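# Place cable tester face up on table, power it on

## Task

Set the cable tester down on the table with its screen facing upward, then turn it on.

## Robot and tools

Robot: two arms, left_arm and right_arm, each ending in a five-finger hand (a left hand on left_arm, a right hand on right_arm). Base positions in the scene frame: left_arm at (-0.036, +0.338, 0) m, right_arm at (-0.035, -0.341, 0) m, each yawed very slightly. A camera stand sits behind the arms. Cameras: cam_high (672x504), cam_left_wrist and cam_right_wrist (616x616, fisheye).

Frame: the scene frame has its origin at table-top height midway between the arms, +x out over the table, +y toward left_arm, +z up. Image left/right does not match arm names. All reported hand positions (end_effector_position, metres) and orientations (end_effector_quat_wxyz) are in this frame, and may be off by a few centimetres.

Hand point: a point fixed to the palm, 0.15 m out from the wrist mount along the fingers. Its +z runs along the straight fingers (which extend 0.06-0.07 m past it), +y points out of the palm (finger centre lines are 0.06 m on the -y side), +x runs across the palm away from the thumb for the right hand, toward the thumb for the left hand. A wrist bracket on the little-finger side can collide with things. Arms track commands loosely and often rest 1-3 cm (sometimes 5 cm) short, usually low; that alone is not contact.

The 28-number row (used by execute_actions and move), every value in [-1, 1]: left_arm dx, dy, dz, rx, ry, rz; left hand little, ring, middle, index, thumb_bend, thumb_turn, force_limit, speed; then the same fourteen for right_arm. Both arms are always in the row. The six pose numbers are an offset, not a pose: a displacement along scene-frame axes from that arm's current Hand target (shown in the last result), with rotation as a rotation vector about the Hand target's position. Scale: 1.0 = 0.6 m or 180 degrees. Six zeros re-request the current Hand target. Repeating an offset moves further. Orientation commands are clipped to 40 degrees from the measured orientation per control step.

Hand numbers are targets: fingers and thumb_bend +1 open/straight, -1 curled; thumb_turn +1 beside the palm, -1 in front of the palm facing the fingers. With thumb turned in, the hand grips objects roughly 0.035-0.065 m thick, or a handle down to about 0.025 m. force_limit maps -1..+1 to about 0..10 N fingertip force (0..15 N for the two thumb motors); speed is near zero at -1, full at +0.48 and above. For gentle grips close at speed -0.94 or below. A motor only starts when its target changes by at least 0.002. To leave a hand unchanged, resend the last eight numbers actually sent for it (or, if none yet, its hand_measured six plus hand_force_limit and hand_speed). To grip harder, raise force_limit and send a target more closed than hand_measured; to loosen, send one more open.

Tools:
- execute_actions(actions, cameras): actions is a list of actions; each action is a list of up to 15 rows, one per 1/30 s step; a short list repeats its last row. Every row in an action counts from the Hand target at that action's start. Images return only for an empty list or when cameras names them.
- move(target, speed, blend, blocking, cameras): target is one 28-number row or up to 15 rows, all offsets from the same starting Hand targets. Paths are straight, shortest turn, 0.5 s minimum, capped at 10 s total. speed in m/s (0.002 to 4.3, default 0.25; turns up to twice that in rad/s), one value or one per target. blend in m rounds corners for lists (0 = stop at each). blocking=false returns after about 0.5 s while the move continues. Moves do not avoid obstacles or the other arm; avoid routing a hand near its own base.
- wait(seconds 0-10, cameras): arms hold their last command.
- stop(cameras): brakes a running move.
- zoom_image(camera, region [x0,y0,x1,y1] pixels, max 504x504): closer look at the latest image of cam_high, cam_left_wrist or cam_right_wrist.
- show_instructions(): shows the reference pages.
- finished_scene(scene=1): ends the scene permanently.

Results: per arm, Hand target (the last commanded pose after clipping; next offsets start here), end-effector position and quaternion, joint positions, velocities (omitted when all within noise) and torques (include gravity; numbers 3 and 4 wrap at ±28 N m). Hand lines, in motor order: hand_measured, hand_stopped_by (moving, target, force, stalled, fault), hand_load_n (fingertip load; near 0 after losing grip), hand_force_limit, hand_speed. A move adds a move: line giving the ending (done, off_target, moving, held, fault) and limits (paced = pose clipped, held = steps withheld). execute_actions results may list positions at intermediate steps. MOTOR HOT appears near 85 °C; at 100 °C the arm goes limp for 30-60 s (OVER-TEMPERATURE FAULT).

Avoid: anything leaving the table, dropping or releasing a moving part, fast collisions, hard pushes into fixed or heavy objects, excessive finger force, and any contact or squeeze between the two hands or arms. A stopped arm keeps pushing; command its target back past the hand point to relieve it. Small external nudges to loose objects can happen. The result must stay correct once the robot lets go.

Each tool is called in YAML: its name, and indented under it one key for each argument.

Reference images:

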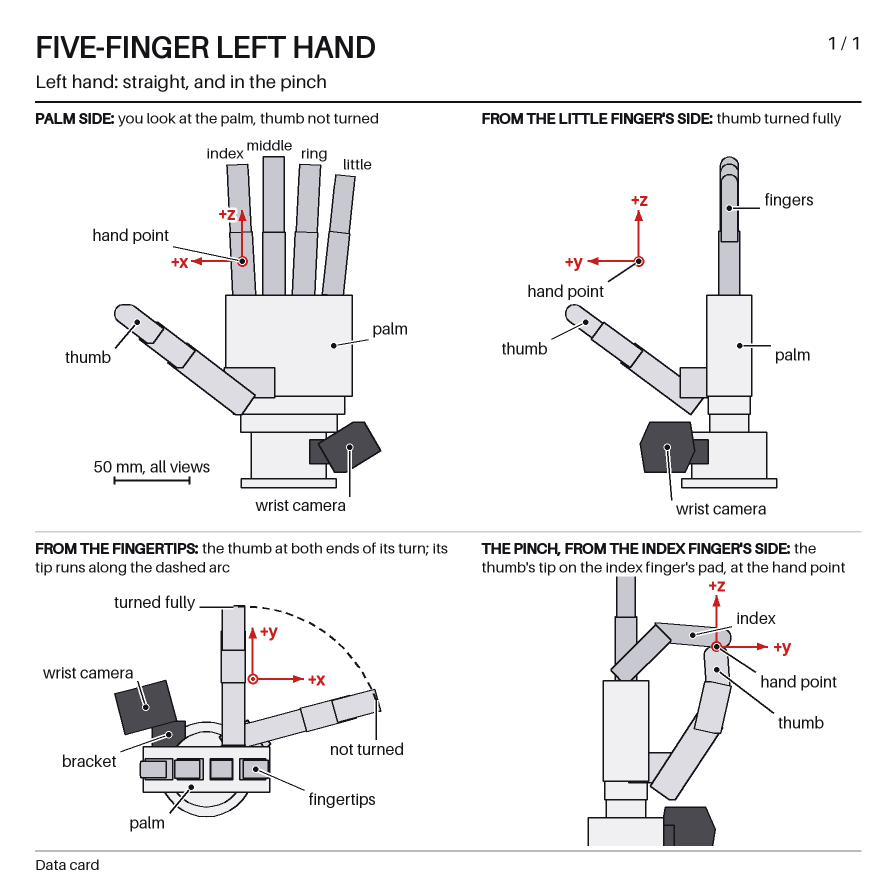

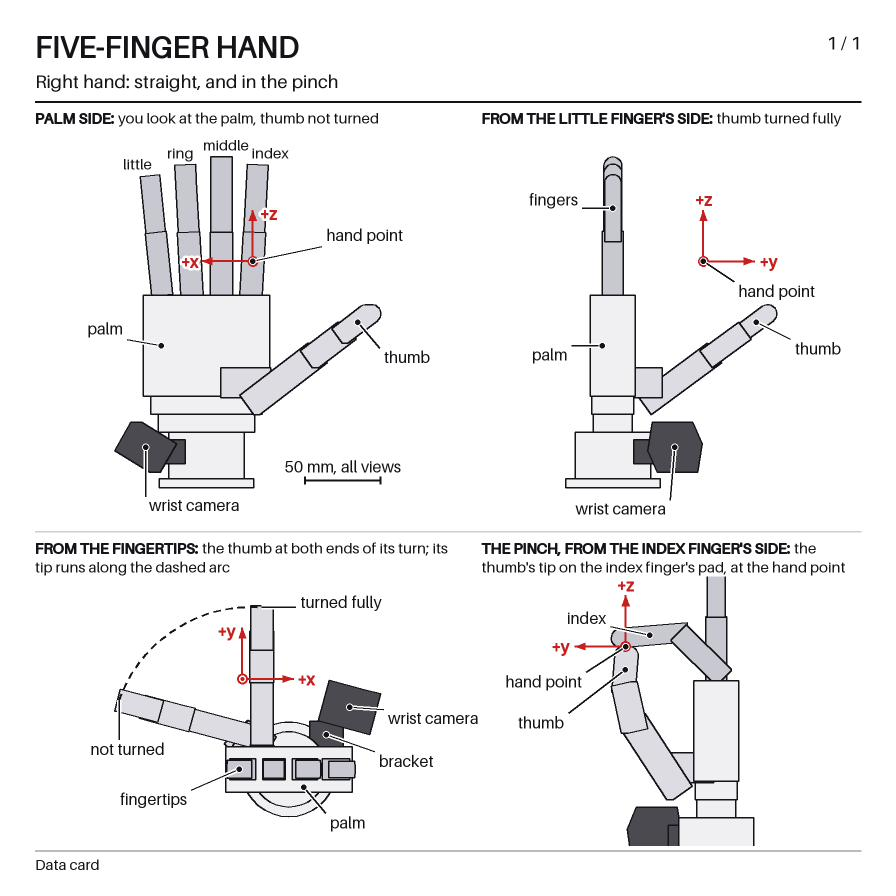

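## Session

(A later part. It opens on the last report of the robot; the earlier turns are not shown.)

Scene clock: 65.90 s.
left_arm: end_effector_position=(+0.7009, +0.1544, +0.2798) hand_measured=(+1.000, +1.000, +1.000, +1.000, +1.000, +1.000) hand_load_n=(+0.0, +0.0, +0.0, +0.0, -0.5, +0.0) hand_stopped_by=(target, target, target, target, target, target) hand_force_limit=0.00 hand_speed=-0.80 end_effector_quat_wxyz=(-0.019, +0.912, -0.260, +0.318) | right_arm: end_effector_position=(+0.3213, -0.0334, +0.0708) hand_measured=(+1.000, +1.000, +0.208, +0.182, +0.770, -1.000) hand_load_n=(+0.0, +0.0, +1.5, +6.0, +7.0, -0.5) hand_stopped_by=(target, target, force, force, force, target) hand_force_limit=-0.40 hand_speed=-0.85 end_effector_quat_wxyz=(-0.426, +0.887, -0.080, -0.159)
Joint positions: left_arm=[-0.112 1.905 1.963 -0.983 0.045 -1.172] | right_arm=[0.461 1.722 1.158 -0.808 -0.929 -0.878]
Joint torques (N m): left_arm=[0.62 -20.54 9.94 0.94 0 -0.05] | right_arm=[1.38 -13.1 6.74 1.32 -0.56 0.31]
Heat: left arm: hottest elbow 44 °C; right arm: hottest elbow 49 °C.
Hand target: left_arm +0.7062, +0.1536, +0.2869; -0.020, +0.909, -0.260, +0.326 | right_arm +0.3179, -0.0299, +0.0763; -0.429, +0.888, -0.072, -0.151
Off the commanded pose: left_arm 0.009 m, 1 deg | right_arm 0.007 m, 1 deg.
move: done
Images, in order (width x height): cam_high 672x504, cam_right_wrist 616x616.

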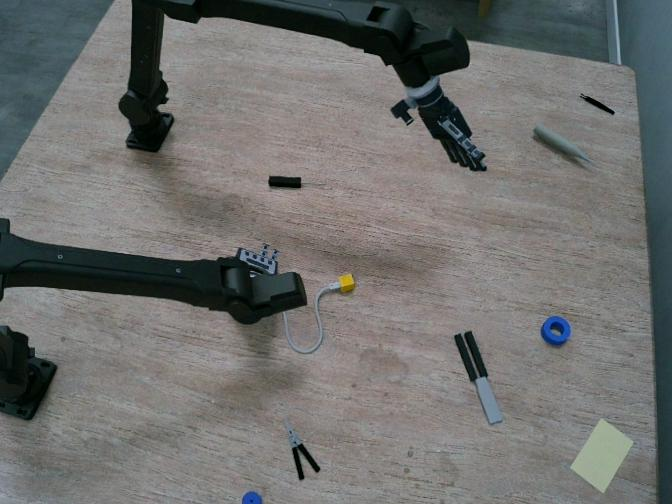

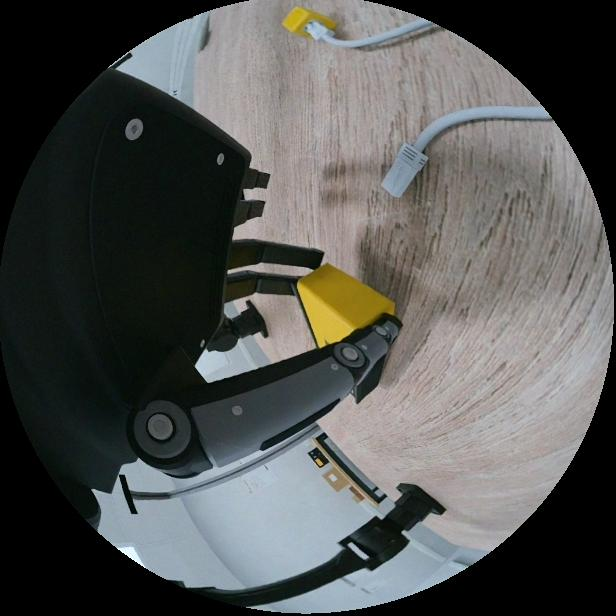

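move:
  target: [0,0,0,0,0,0,1,1,1,1,1,1,0,-0.8,0.003,0,-0.075,0,-0.09,0,1,1,-0.2,-0.2,-0.2,-1,-0.4,-0.85]
  cameras: ["cam_right_wrist", "cam_high"]
  speed: 0.06

zoom_image:
  camera: "cam_right_wrist"
  region: [260, 120, 500, 360]

zoom_image:
  camera: "cam_high"
  region: [150, 200, 320, 370]

Scene clock: 69.37 s.
left_arm: end_effector_position=(+0.7009, +0.1544, +0.2798) hand_measured=(+1.000, +1.000, +1.000, +1.000, +1.000, +1.000) hand_load_n=(+0.0, +0.0, +0.0, +0.0, +0.0, +0.0) hand_stopped_by=(target, target, target, target, target, target) hand_force_limit=0.00 hand_speed=-0.80 end_effector_quat_wxyz=(-0.019, +0.912, -0.260, +0.318) | right_arm: end_effector_position=(+0.3258, -0.0299, +0.0396) hand_measured=(+1.000, +1.000, +0.208, +0.182, +0.770, -1.000) hand_load_n=(+0.0, +0.0, +0.0, +7.0, +6.0, +0.0) hand_stopped_by=(target, target, force, force, force, target) hand_force_limit=-0.40 hand_speed=-0.85 end_effector_quat_wxyz=(-0.440, +0.897, -0.014, -0.025)
Joint positions: left_arm=[-0.112 1.905 1.963 -0.983 0.045 -1.172] | right_arm=[0.501 1.625 0.962 -0.43 -0.812 -0.878]
Joint torques (N m): left_arm=[0.15 -19.19 10.07 0.8 0.01 -0.06] | right_arm=[1.96 -10.4 6.22 2.03 0.03 0.21]
Heat: left arm: hottest elbow 44 °C; right arm: hottest elbow 49 °C.
Hand target: left_arm +0.7062, +0.1536, +0.2869; -0.020, +0.909, -0.260, +0.326 | right_arm +0.3197, -0.0300, +0.0312; -0.435, +0.900, -0.011, -0.024
Off the commanded pose: left_arm 0.009 m, 1 deg | right_arm 0.010 m, 1 deg.
move: done
Images, in order (width x height): cam_high 672x504, cam_right_wrist 616x616.

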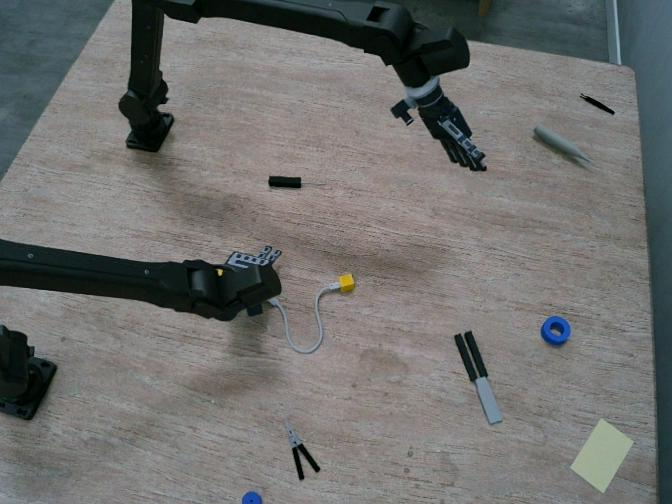

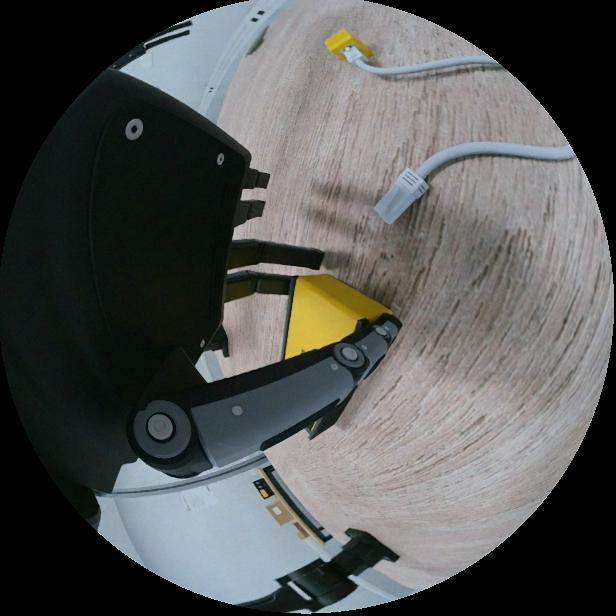

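Scaled by 2.100 from the camera's 616x616 image, which has a finer 880x880 frame.

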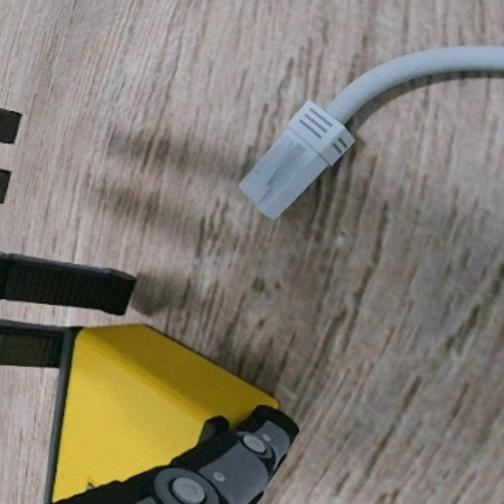

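Scaled by 2.965 from the camera's 672x504 image, which has a finer 960x720 frame.

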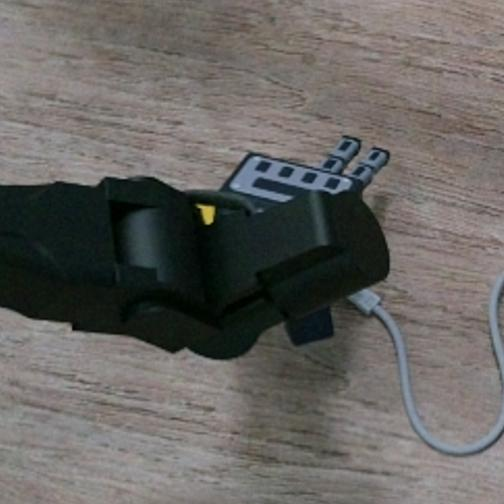

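move:
  target: [0,0,0,0,0,0,1,1,1,1,1,1,0,-0.8,0,0,-0.018,0,0,0,1,1,-0.2,-0.2,-0.2,-1,-0.4,-0.85]
  cameras: ["cam_right_wrist"]
  speed: 0.06

zoom_image:
  camera: "cam_right_wrist"
  region: [200, 240, 440, 480]

Scene clock: 70.77 s.
left_arm: end_effector_position=(+0.7009, +0.1544, +0.2798) hand_measured=(+1.000, +1.000, +1.000, +1.000, +1.000, +1.000) hand_load_n=(+0.0, +0.0, +0.0, +0.0, +0.0, +0.0) hand_stopped_by=(target, target, target, target, target, target) hand_force_limit=0.00 hand_speed=-0.80 end_effector_quat_wxyz=(-0.019, +0.912, -0.260, +0.318) | right_arm: end_effector_position=(+0.3286, -0.0286, +0.0385) hand_measured=(+1.000, +1.000, +0.208, +0.182, +0.770, -1.000) hand_load_n=(+0.0, +0.0, +0.0, +6.5, +6.0, +0.0) hand_stopped_by=(target, target, force, force, force, target) hand_force_limit=-0.40 hand_speed=-0.85 end_effector_quat_wxyz=(-0.444, +0.896, -0.010, -0.017)
Joint positions: left_arm=[-0.112 1.905 1.963 -0.983 0.045 -1.172] | right_arm=[0.501 1.625 0.954 -0.4 -0.811 -0.875]
Joint torques (N m): left_arm=[1.08 -19.72 10.06 0.85 -0.02 -0.03] | right_arm=[1.14 -9.35 5.85 1.99 0.02 0.16]
Heat: left arm: hottest elbow 44 °C; right arm: hottest elbow 49 °C.
Hand target: left_arm +0.7062, +0.1536, +0.2869; -0.020, +0.909, -0.260, +0.326 | right_arm +0.3196, -0.0300, +0.0205; -0.435, +0.900, -0.011, -0.024
Off the commanded pose: left_arm 0.009 m, 1 deg | right_arm 0.020 m, 2 deg.
move: off_target (right_arm)
Images, in order (width x height): cam_right_wrist 616x616.

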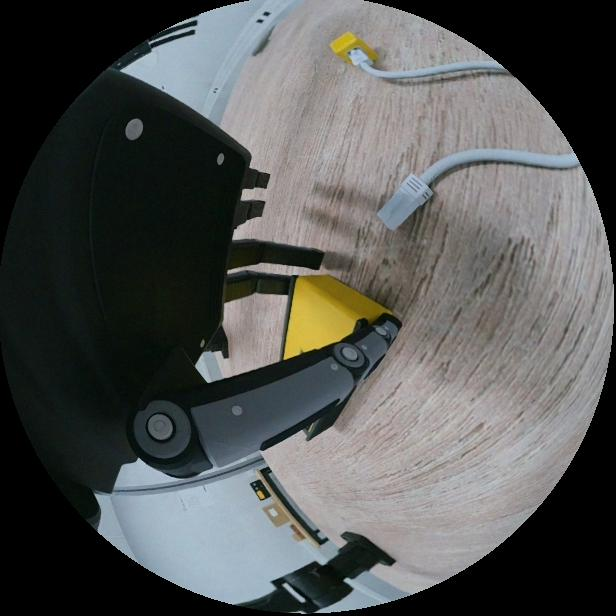

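Scaled by 2.100 from the camera's 616x616 image, which has a finer 880x880 frame.

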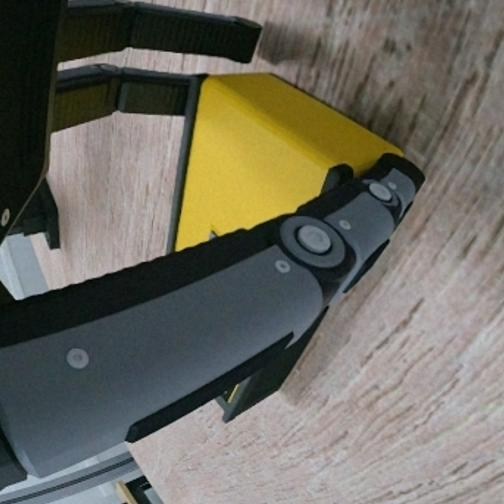

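move:
  target:
    - [0,0,0,0,0,0,1,1,1,1,1,1,0,-0.8,0.01,0,0.016,0,0,0,1,1,-0.2,-0.2,-0.2,-1,-0.4,-0.85]
    - [0,0,0,0,0,0,1,1,1,1,1,1,0,-0.8,0.01,0,0.017,0,0,0,1,1,0.65,0.65,1,-1,-0.4,-0.6]
  cameras: ["cam_right_wrist"]
  speed: 0.06

Scene clock: 72.70 s.
left_arm: end_effector_position=(+0.7009, +0.1544, +0.2798) hand_measured=(+1.000, +1.000, +1.000, +1.000, +1.000, +1.000) hand_load_n=(+0.0, +0.0, +0.0, +0.0, +0.0, +0.0) hand_stopped_by=(target, target, target, target, target, target) hand_force_limit=0.00 hand_speed=-0.80 end_effector_quat_wxyz=(-0.019, +0.912, -0.260, +0.318) | right_arm: end_effector_position=(+0.3279, -0.0300, +0.0368) hand_measured=(+1.000, +1.000, +0.650, +0.650, +1.000, -1.000) hand_load_n=(+0.0, +0.0, +0.0, +0.0, +0.0, +0.0) hand_stopped_by=(target, target, target, target, target, target) hand_force_limit=-0.40 hand_speed=-0.60 end_effector_quat_wxyz=(-0.440, +0.897, -0.013, -0.018)
Joint positions: left_arm=[-0.112 1.905 1.963 -0.983 0.045 -1.172] | right_arm=[0.501 1.626 0.954 -0.406 -0.804 -0.875]
Joint torques (N m): left_arm=[0.38 -19.49 10.02 0.87 -0.03 -0.1] | right_arm=[0.85 -9.11 8.23 1.17 -0.44 0.07]
Heat: left arm: hottest elbow 45 °C; right arm: hottest elbow 49 °C.
Hand target: left_arm +0.7062, +0.1536, +0.2869; -0.020, +0.909, -0.260, +0.326 | right_arm +0.3257, -0.0299, +0.0307; -0.435, +0.900, -0.011, -0.024
Off the commanded pose: left_arm 0.009 m, 1 deg | right_arm 0.007 m, 1 deg.
move: done
Images, in order (width x height): cam_right_wrist 616x616.

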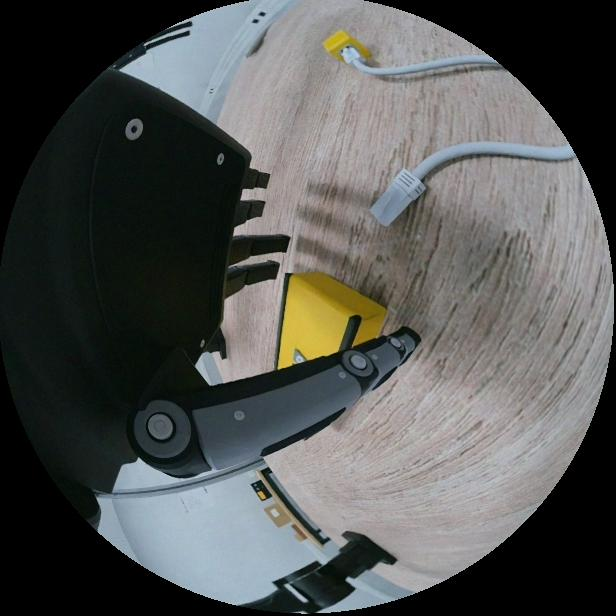

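move:
  target:
    - [0,0,0,0,0,0,1,1,1,1,1,1,0,-0.8,0,0,0.15,0,0,0,1,1,0.65,0.65,1,-1,-0.4,-0.6]
    - [0,0,0,0,0,0,1,1,1,1,1,1,0,-0.8,-0.12,-0.1,0.3,0,0,0,1,1,0.65,0.65,1,-1,-0.4,-0.6]
  cameras: ["all"]
  speed: 0.15

zoom_image:
  camera: "cam_high"
  region: [150, 200, 320, 370]

zoom_image:
  camera: "cam_right_wrist"
  region: [300, 160, 480, 340]

Scene clock: 76.07 s.
left_arm: end_effector_position=(+0.7009, +0.1544, +0.2798) hand_measured=(+1.000, +1.000, +1.000, +1.000, +1.000, +1.000) hand_load_n=(+0.0, +0.0, +0.0, +0.0, +0.0, -0.5) hand_stopped_by=(target, target, target, target, target, target) hand_force_limit=0.00 hand_speed=-0.80 end_effector_quat_wxyz=(-0.019, +0.912, -0.260, +0.318) | right_arm: end_effector_position=(+0.2500, -0.0869, +0.2041) hand_measured=(+1.000, +1.000, +0.650, +0.650, +1.000, -1.000) hand_load_n=(+0.0, +0.0, +0.0, +0.0, +0.0, +0.0) hand_stopped_by=(target, target, target, target, target, target) hand_force_limit=-0.40 hand_speed=-0.60 end_effector_quat_wxyz=(-0.432, +0.901, -0.014, -0.031)
Joint positions: left_arm=[-0.112 1.905 1.963 -0.983 0.045 -1.172] | right_arm=[0.455 1.21 1.024 -0.979 -0.823 -0.954]
Joint torques (N m): left_arm=[0.38 -19.25 9.92 0.85 0.01 -0.04] | right_arm=[-1.08 -6.12 10.26 0.61 -0.73 0.1]
Heat: left arm: hottest elbow 45 °C; right arm: hottest elbow 49 °C.
Hand target: left_arm +0.7062, +0.1536, +0.2869; -0.020, +0.909, -0.260, +0.326 | right_arm +0.2537, -0.0899, +0.2108; -0.435, +0.900, -0.011, -0.024
Off the commanded pose: left_arm 0.009 m, 1 deg | right_arm 0.008 m, 1 deg.
move: done

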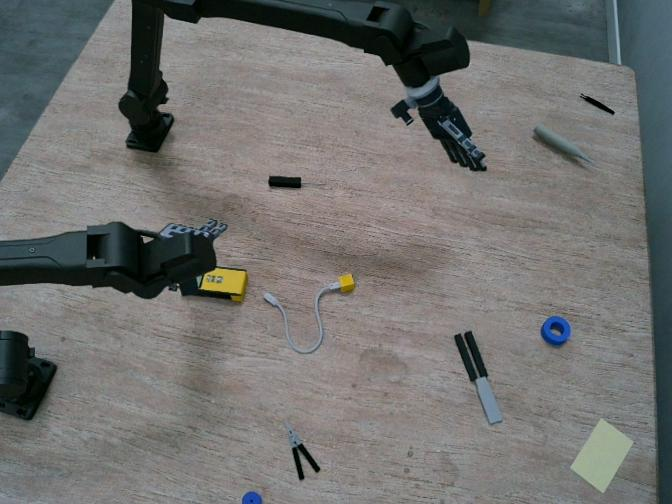

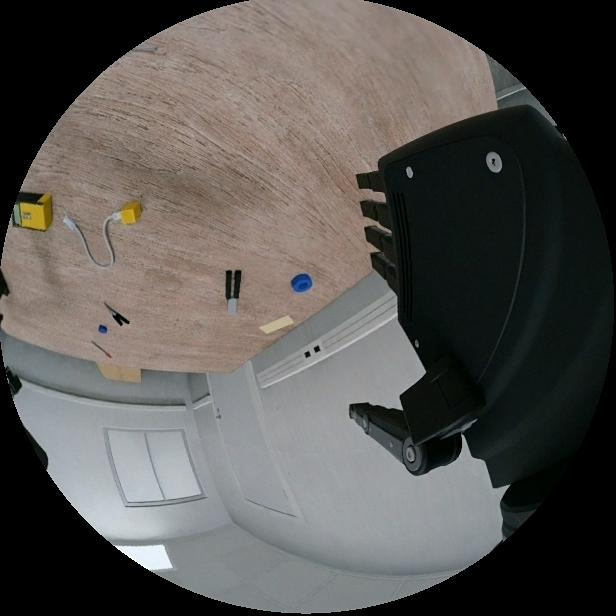

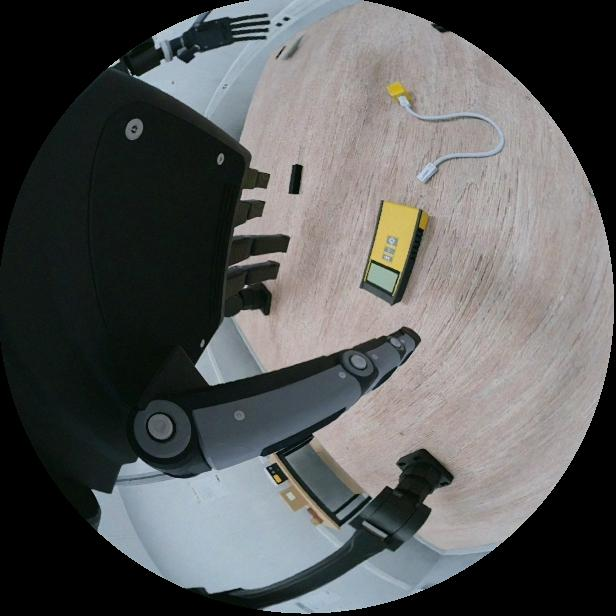

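Scaled by 2.965 from the camera's 672x504 image, which has a finer 960x720 frame.

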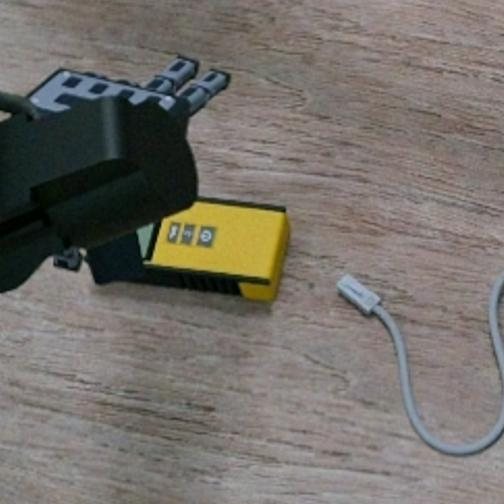

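Scaled by 2.800 from the camera's 616x616 image, which has a finer 880x880 frame.

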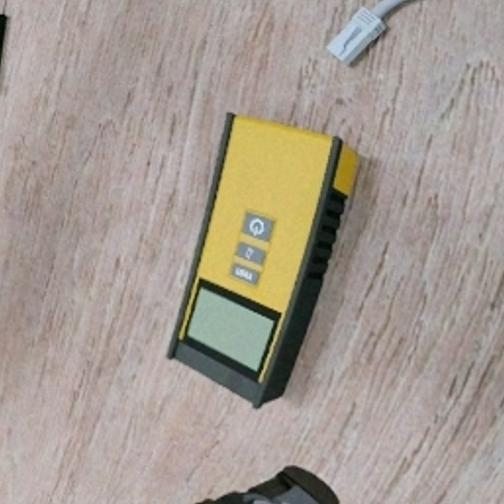

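move:
  target:
    - [0,0,0,0,0,0,1,1,1,1,1,1,0,-0.8,0.055,-0.01,0.0,-0.286,0,0,-1,-1,-1,1,1,1,-0.4,0]
  cameras: ["cam_high","cam_right_wrist"]
  speed: 0.3

zoom_image:
  camera: "cam_right_wrist"
  region: [220, 160, 460, 400]

Scene clock: 80.40 s.
left_arm: end_effector_position=(+0.7009, +0.1544, +0.2798) hand_measured=(+1.000, +1.000, +1.000, +1.000, +1.000, +1.000) hand_load_n=(+0.0, +0.0, +0.0, +0.0, +0.0, +0.0) hand_stopped_by=(target, target, target, target, target, target) hand_force_limit=0.00 hand_speed=-0.80 end_effector_quat_wxyz=(-0.019, +0.912, -0.260, +0.318) | right_arm: end_effector_position=(+0.2768, -0.1081, +0.1998) hand_measured=(-1.000, -1.000, -1.000, +1.000, +1.000, +1.000) hand_load_n=(+0.0, +0.0, +0.0, +0.0, +0.0, +0.0) hand_stopped_by=(target, target, target, target, target, target) hand_force_limit=-0.40 hand_speed=0.00 end_effector_quat_wxyz=(+0.005, +0.999, -0.017, -0.027)
Joint positions: left_arm=[-0.112 1.905 1.963 -0.983 0.045 -1.172] | right_arm=[0.741 1.559 1.442 -1.502 -0.028 -0.844]
Joint torques (N m): left_arm=[0.26 -20.07 10.09 0.92 0.02 -0.03] | right_arm=[0.85 -8.64 13.22 0.12 0.31 0.37]
Heat: left arm: hottest elbow 45 °C; right arm: hottest elbow 50 °C.
Hand target: left_arm +0.7062, +0.1536, +0.2869; -0.020, +0.909, -0.260, +0.326 | right_arm +0.2867, -0.0958, +0.2108; -0.001, +1.000, -0.020, -0.017
Off the commanded pose: left_arm 0.009 m, 1 deg | right_arm 0.019 m, 1 deg.
move: off_target (right_arm)
Images, in order (width x height): cam_high 672x504, cam_right_wrist 616x616.

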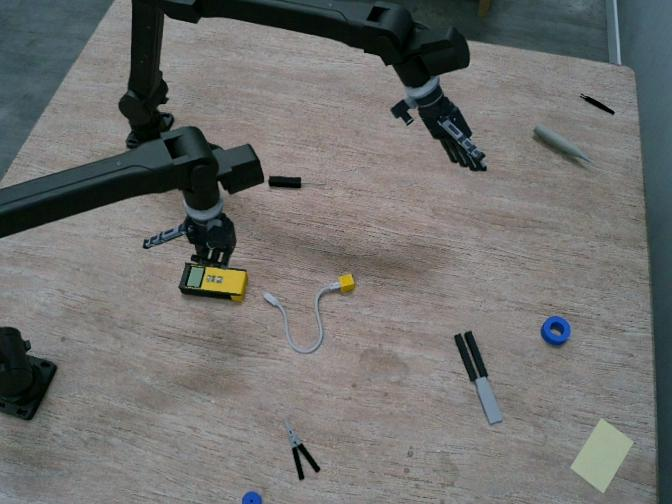

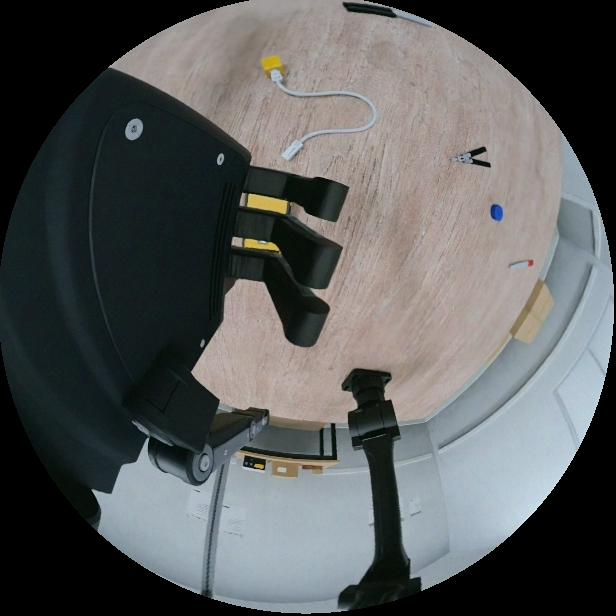

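Scaled by 2.100 from the camera's 616x616 image, which has a finer 880x880 frame.

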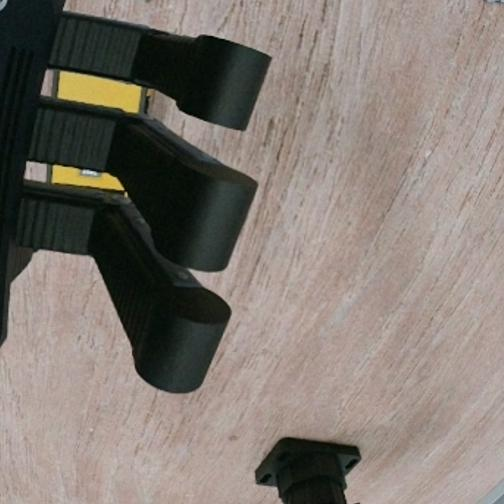

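move:
  target:
    - [0,0,0,0,0,0,1,1,1,1,1,1,0,-0.8,0.0,0.05,0.0,0.361,0,0,1,1,1,0,1,1,-0.4,0]
    - [0,0,0,0,0,0,1,1,1,1,1,1,0,-0.8,0.0,0.07,-0.133,0.361,0,0,1,1,1,0,1,1,-0.4,0]
  cameras: ["cam_high","cam_right_wrist"]
  speed: 0.3

zoom_image:
  camera: "cam_right_wrist"
  region: [220, 160, 460, 400]

Scene clock: 86.47 s.
left_arm: end_effector_position=(+0.7009, +0.1544, +0.2798) hand_measured=(+1.000, +1.000, +1.000, +1.000, +1.000, +1.000) hand_load_n=(+0.0, +0.0, +0.0, +0.0, +0.0, +0.0) hand_stopped_by=(target, target, target, target, target, target) hand_force_limit=0.00 hand_speed=-0.80 end_effector_quat_wxyz=(-0.019, +0.912, -0.260, +0.318) | right_arm: end_effector_position=(+0.2902, -0.0573, +0.1378) hand_measured=(+1.000, +1.000, +1.000, +0.000, +1.000, +1.000) hand_load_n=(+0.0, +0.0, +0.0, +0.0, +0.0, -0.5) hand_stopped_by=(target, target, target, target, target, target) hand_force_limit=-0.40 hand_speed=0.00 end_effector_quat_wxyz=(-0.539, +0.842, -0.005, -0.019)
Joint positions: left_arm=[-0.112 1.905 1.963 -0.983 0.045 -1.172] | right_arm=[0.401 1.358 0.862 -0.467 -1.037 -0.851]
Joint torques (N m): left_arm=[0.15 -19.9 9.88 0.87 -0.01 -0.06] | right_arm=[0.91 -6.71 7.82 2.04 -0.49 0.32]
Heat: left arm: hottest elbow 45 °C; right arm: hottest elbow 51 °C.
Hand target: left_arm +0.7062, +0.1536, +0.2869; -0.020, +0.909, -0.260, +0.326 | right_arm +0.2867, -0.0538, +0.1310; -0.538, +0.843, -0.008, -0.025
Off the commanded pose: left_arm 0.009 m, 1 deg | right_arm 0.008 m, 1 deg.
move: done
Images, in order (width x height): cam_high 672x504, cam_right_wrist 616x616.

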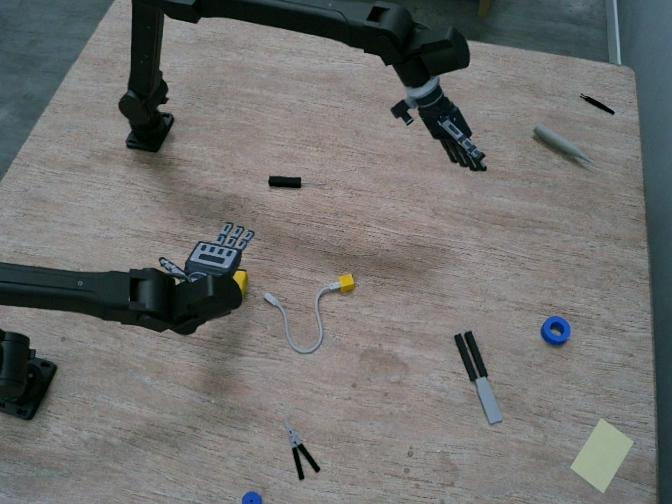

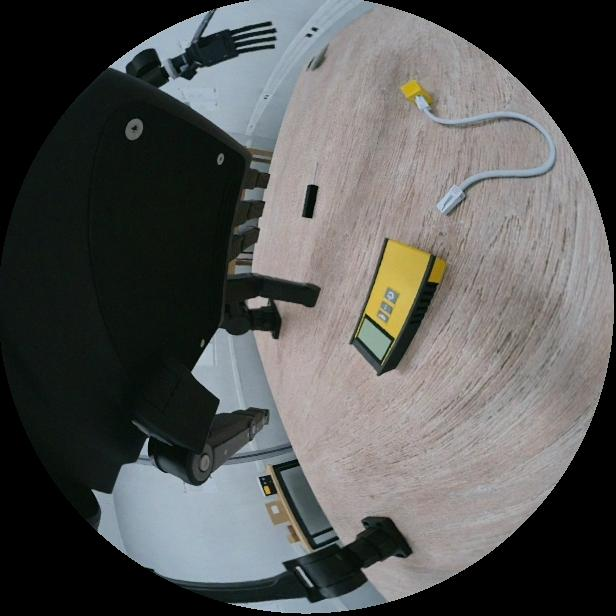

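Scaled by 2.100 from the camera's 616x616 image, which has a finer 880x880 frame.

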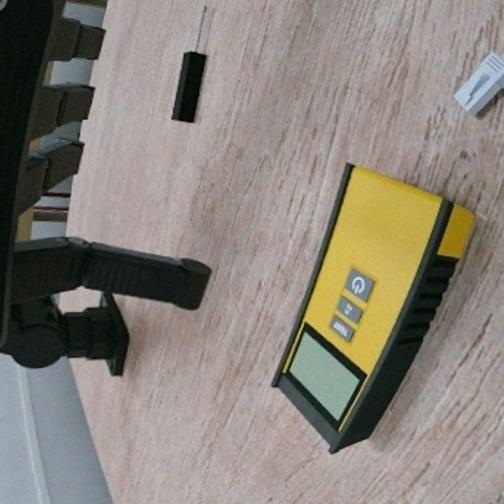

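move:
  target:
    - [0,0,0,0,0,0,1,1,1,1,1,1,0,-0.8,0.0,0.0,-0.085,0,0,0,1,1,1,0,1,1,-0.4,0]
  cameras: ["cam_high","cam_right_wrist"]
  speed: 0.15

zoom_image:
  camera: "cam_right_wrist"
  region: [240, 180, 440, 380]

zoom_image:
  camera: "cam_high"
  region: [150, 200, 290, 340]

Scene clock: 88.80 s.
left_arm: end_effector_position=(+0.7009, +0.1544, +0.2798) hand_measured=(+1.000, +1.000, +1.000, +1.000, +1.000, +1.000) hand_load_n=(+0.0, +0.0, +0.0, +0.0, +0.0, +0.0) hand_stopped_by=(target, target, target, target, target, target) hand_force_limit=0.00 hand_speed=-0.80 end_effector_quat_wxyz=(-0.019, +0.912, -0.260, +0.318) | right_arm: end_effector_position=(+0.2910, -0.0570, +0.0879) hand_measured=(+1.000, +1.000, +1.000, +0.000, +1.000, +1.000) hand_load_n=(+0.0, +0.0, +0.0, +0.0, +0.0, +0.0) hand_stopped_by=(target, target, target, target, target, target) hand_force_limit=-0.40 hand_speed=0.00 end_effector_quat_wxyz=(-0.540, +0.842, -0.005, -0.017)
Joint positions: left_arm=[-0.112 1.905 1.963 -0.983 0.045 -1.172] | right_arm=[0.401 1.442 0.79 -0.308 -1.037 -0.85]
Joint torques (N m): left_arm=[0.85 -19.9 10.11 1.03 -0.02 -0.07] | right_arm=[1.03 -6.07 7.12 1.94 -0.5 0.36]
Heat: left arm: hottest elbow 45 °C; right arm: hottest elbow 50 °C.
Hand target: left_arm +0.7062, +0.1536, +0.2869; -0.020, +0.909, -0.260, +0.326 | right_arm +0.2866, -0.0539, +0.0799; -0.538, +0.843, -0.008, -0.025
Off the commanded pose: left_arm 0.009 m, 1 deg | right_arm 0.010 m, 1 deg.
move: done
Images, in order (width x height): cam_high 672x504, cam_right_wrist 616x616.

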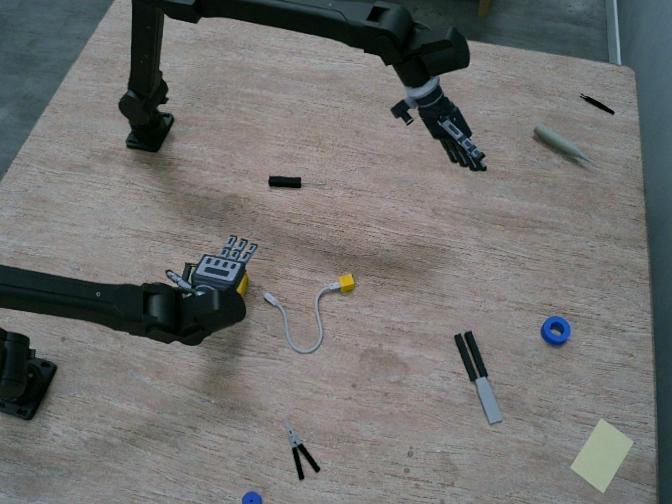

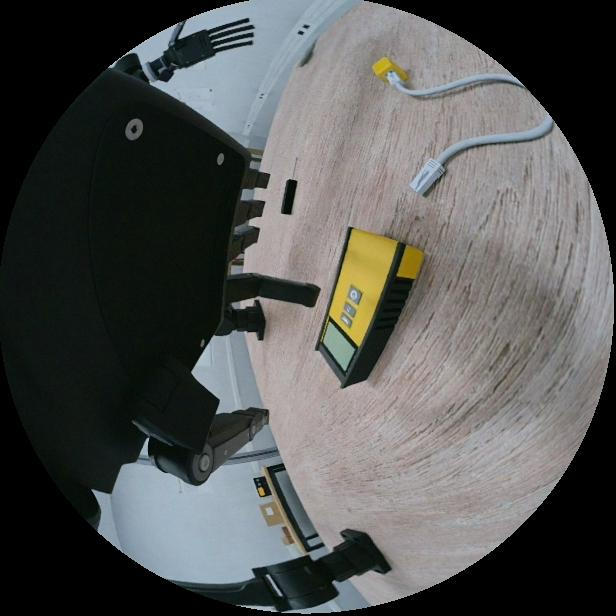

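Scaled by 2.520 from the camera's 616x616 image, which has a finer 880x880 frame.

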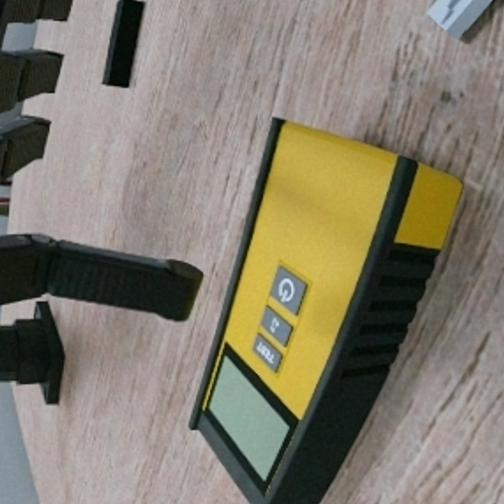

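Scaled by 3.600 from the camera's 672x504 image, which has a finer 960x720 frame.

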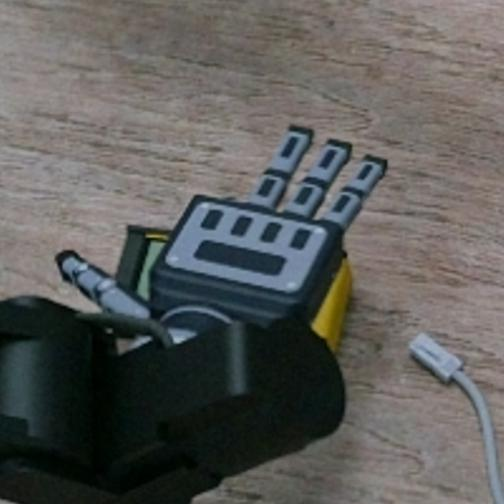

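wait:
  seconds: 0
  cameras: ["cam_left_wrist"]

zoom_image:
  camera: "cam_left_wrist"
  region: [0, 140, 140, 280]

Scene clock: 89.90 s.
left_arm: end_effector_position=(+0.7009, +0.1544, +0.2798) hand_measured=(+1.000, +1.000, +1.000, +1.000, +1.000, +1.000) hand_load_n=(+0.0, +0.0, +0.0, +0.0, +0.0, +0.0) hand_stopped_by=(target, target, target, target, target, target) hand_force_limit=0.00 hand_speed=-0.80 end_effector_quat_wxyz=(-0.019, +0.912, -0.260, +0.318) | right_arm: end_effector_position=(+0.2910, -0.0570, +0.0879) hand_measured=(+1.000, +1.000, +1.000, +0.000, +1.000, +1.000) hand_load_n=(+0.0, +0.0, +0.0, +0.0, +0.0, +0.0) hand_stopped_by=(target, target, target, target, target, target) hand_force_limit=-0.40 hand_speed=0.00 end_effector_quat_wxyz=(-0.540, +0.842, -0.005, -0.017)
Joint positions: left_arm=[-0.112 1.905 1.963 -0.983 0.045 -1.172] | right_arm=[0.401 1.442 0.79 -0.308 -1.037 -0.85]
Joint torques (N m): left_arm=[0.21 -19.84 9.96 0.83 -0.05 -0.09] | right_arm=[1.49 -6.89 7.35 1.99 -0.52 0.37]
Heat: left arm: hottest elbow 45 °C; right arm: hottest elbow 50 °C.
Hand target: left_arm +0.7062, +0.1536, +0.2869; -0.020, +0.909, -0.260, +0.326 | right_arm +0.2866, -0.0539, +0.0799; -0.538, +0.843, -0.008, -0.025
Off the commanded pose: left_arm 0.009 m, 1 deg | right_arm 0.010 m, 1 deg.
Images, in order (width x height): cam_left_wrist 616x616.

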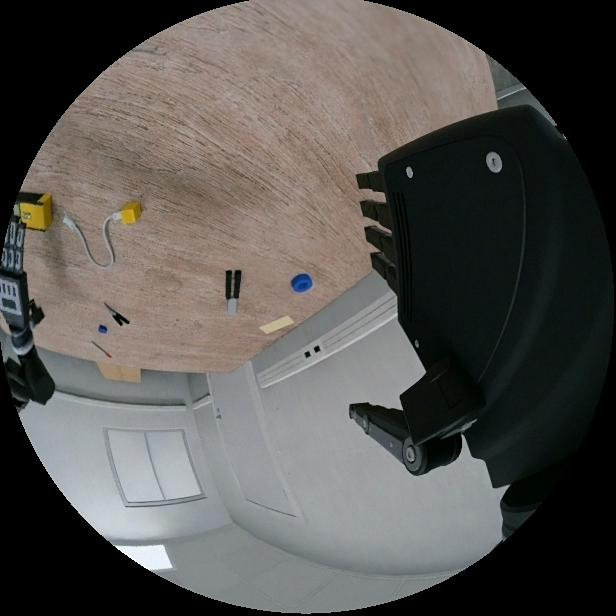

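Scaled by 3.600 from the camera's 616x616 image, which has a finer 880x880 frame.

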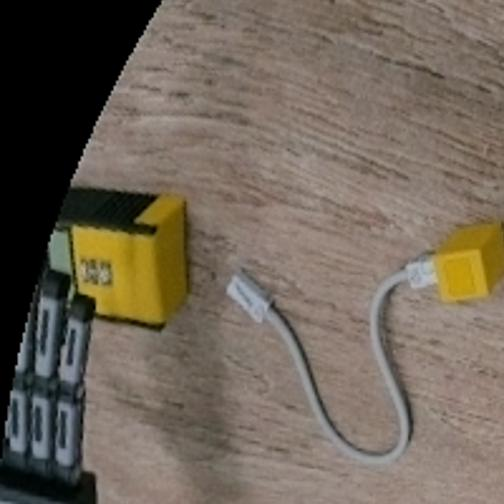

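move:
  target:
    - [0,0,0,0,0,0,1,1,1,1,1,1,0,-0.8,0.0,0.0,-0.037,0,0,0,1,1,1,0,1,1,-0.4,0]
  cameras: ["cam_right_wrist"]
  speed: 0.15

zoom_image:
  camera: "cam_right_wrist"
  region: [240, 200, 400, 360]

Scene clock: 91.73 s.
left_arm: end_effector_position=(+0.7009, +0.1544, +0.2798) hand_measured=(+1.000, +1.000, +1.000, +1.000, +1.000, +1.000) hand_load_n=(+0.0, +0.0, +0.0, +0.0, +0.0, +0.0) hand_stopped_by=(target, target, target, target, target, target) hand_force_limit=0.00 hand_speed=-0.80 end_effector_quat_wxyz=(-0.019, +0.912, -0.260, +0.318) | right_arm: end_effector_position=(+0.2919, -0.0567, +0.0667) hand_measured=(+1.000, +1.000, +1.000, +0.000, +1.000, +1.000) hand_load_n=(+0.0, +0.0, +0.0, +0.0, +0.0, -0.5) hand_stopped_by=(target, target, target, target, target, target) hand_force_limit=-0.40 hand_speed=0.00 end_effector_quat_wxyz=(-0.540, +0.841, -0.004, -0.016)
Joint positions: left_arm=[-0.112 1.905 1.963 -0.983 0.045 -1.172] | right_arm=[0.401 1.486 0.766 -0.237 -1.037 -0.85]
Joint torques (N m): left_arm=[0.91 -19.6 10.14 0.87 -0.03 -0.02] | right_arm=[0.97 -6.89 6.72 2.24 -0.53 0.36]
Heat: left arm: hottest elbow 45 °C; right arm: hottest elbow 50 °C.
Hand target: left_arm +0.7062, +0.1536, +0.2869; -0.020, +0.909, -0.260, +0.326 | right_arm +0.2867, -0.0538, +0.0577; -0.538, +0.843, -0.008, -0.025
Off the commanded pose: left_arm 0.009 m, 1 deg | right_arm 0.011 m, 1 deg.
move: off_target (right_arm)
Images, in order (width x height): cam_right_wrist 616x616.

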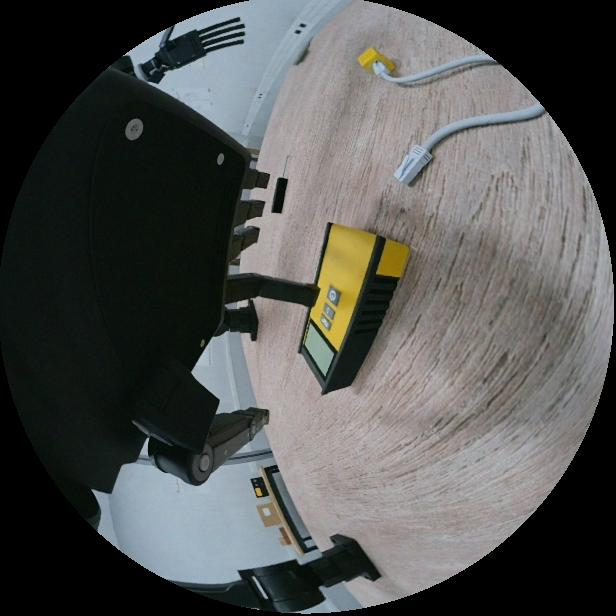

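Scaled by 3.150 from the camera's 616x616 image, which has a finer 880x880 frame.

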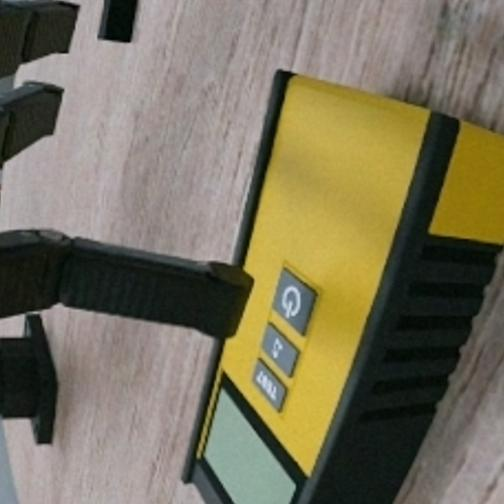

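move:
  target:
    - [0,0,0,0,0,0,1,1,1,1,1,1,0,-0.8,-0.0217,0.033,-0.0133,0,0,0,1,1,1,0,1,1,-0.4,0]
  cameras: ["cam_right_wrist"]
  speed: 0.15

zoom_image:
  camera: "cam_right_wrist"
  region: [240, 200, 400, 360]

Scene clock: 93.97 s.
left_arm: end_effector_position=(+0.7009, +0.1544, +0.2798) hand_measured=(+1.000, +1.000, +1.000, +1.000, +1.000, +1.000) hand_load_n=(+0.0, +0.0, +0.0, +0.0, +0.0, +0.0) hand_stopped_by=(target, target, target, target, target, target) hand_force_limit=0.00 hand_speed=-0.80 end_effector_quat_wxyz=(-0.019, +0.912, -0.260, +0.318) | right_arm: end_effector_position=(+0.2793, -0.0355, +0.0602) hand_measured=(+1.000, +1.000, +1.000, +0.000, +1.000, +1.000) hand_load_n=(+0.0, +0.0, +0.0, +0.0, +0.0, +0.0) hand_stopped_by=(target, target, target, target, target, target) hand_force_limit=-0.40 hand_speed=0.00 end_effector_quat_wxyz=(-0.541, +0.841, -0.001, -0.016)
Joint positions: left_arm=[-0.112 1.905 1.963 -0.983 0.045 -1.172] | right_arm=[0.464 1.488 0.732 -0.12 -1.001 -0.76]
Joint torques (N m): left_arm=[0.79 -20.37 9.95 0.77 0 -0.08] | right_arm=[1.38 -6.48 6.28 2.3 -0.43 0.37]
Heat: left arm: hottest elbow 45 °C; right arm: hottest elbow 50 °C.
Hand target: left_arm +0.7062, +0.1536, +0.2869; -0.020, +0.909, -0.260, +0.326 | right_arm +0.2736, -0.0341, +0.0496; -0.538, +0.843, -0.008, -0.025
Off the commanded pose: left_arm 0.009 m, 1 deg | right_arm 0.012 m, 1 deg.
move: off_target (right_arm)
Images, in order (width x height): cam_right_wrist 616x616.

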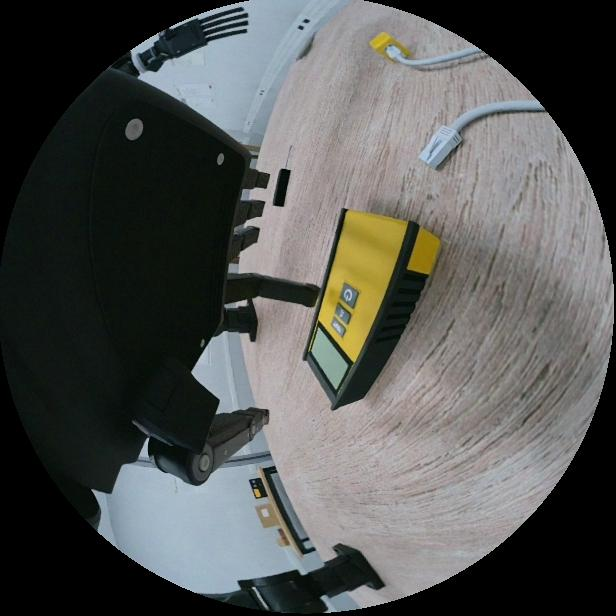

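Scaled by 3.150 from the camera's 616x616 image, which has a finer 880x880 frame.

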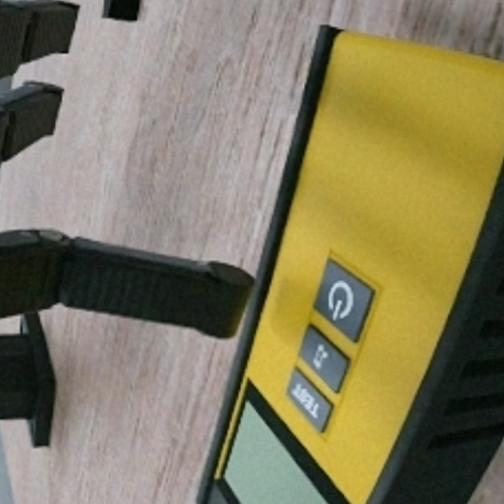

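zoom_image:
  camera: "cam_right_wrist"
  region: [290, 195, 450, 305]

zoom_image:
  camera: "cam_right_wrist"
  region: [290, 310, 450, 420]

Scaled by 3.150 from the camera's 616x616 image, which has a finer 880x880 frame.

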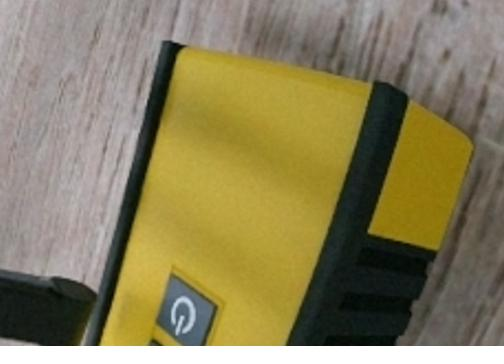

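Scaled by 3.150 from the camera's 616x616 image, which has a finer 880x880 frame.

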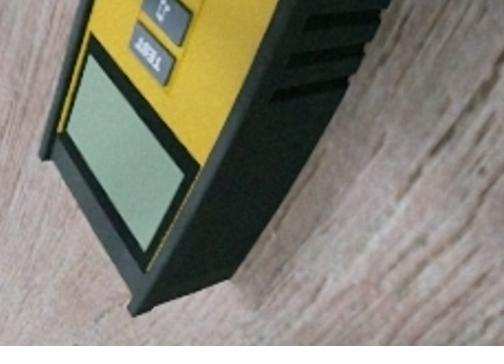

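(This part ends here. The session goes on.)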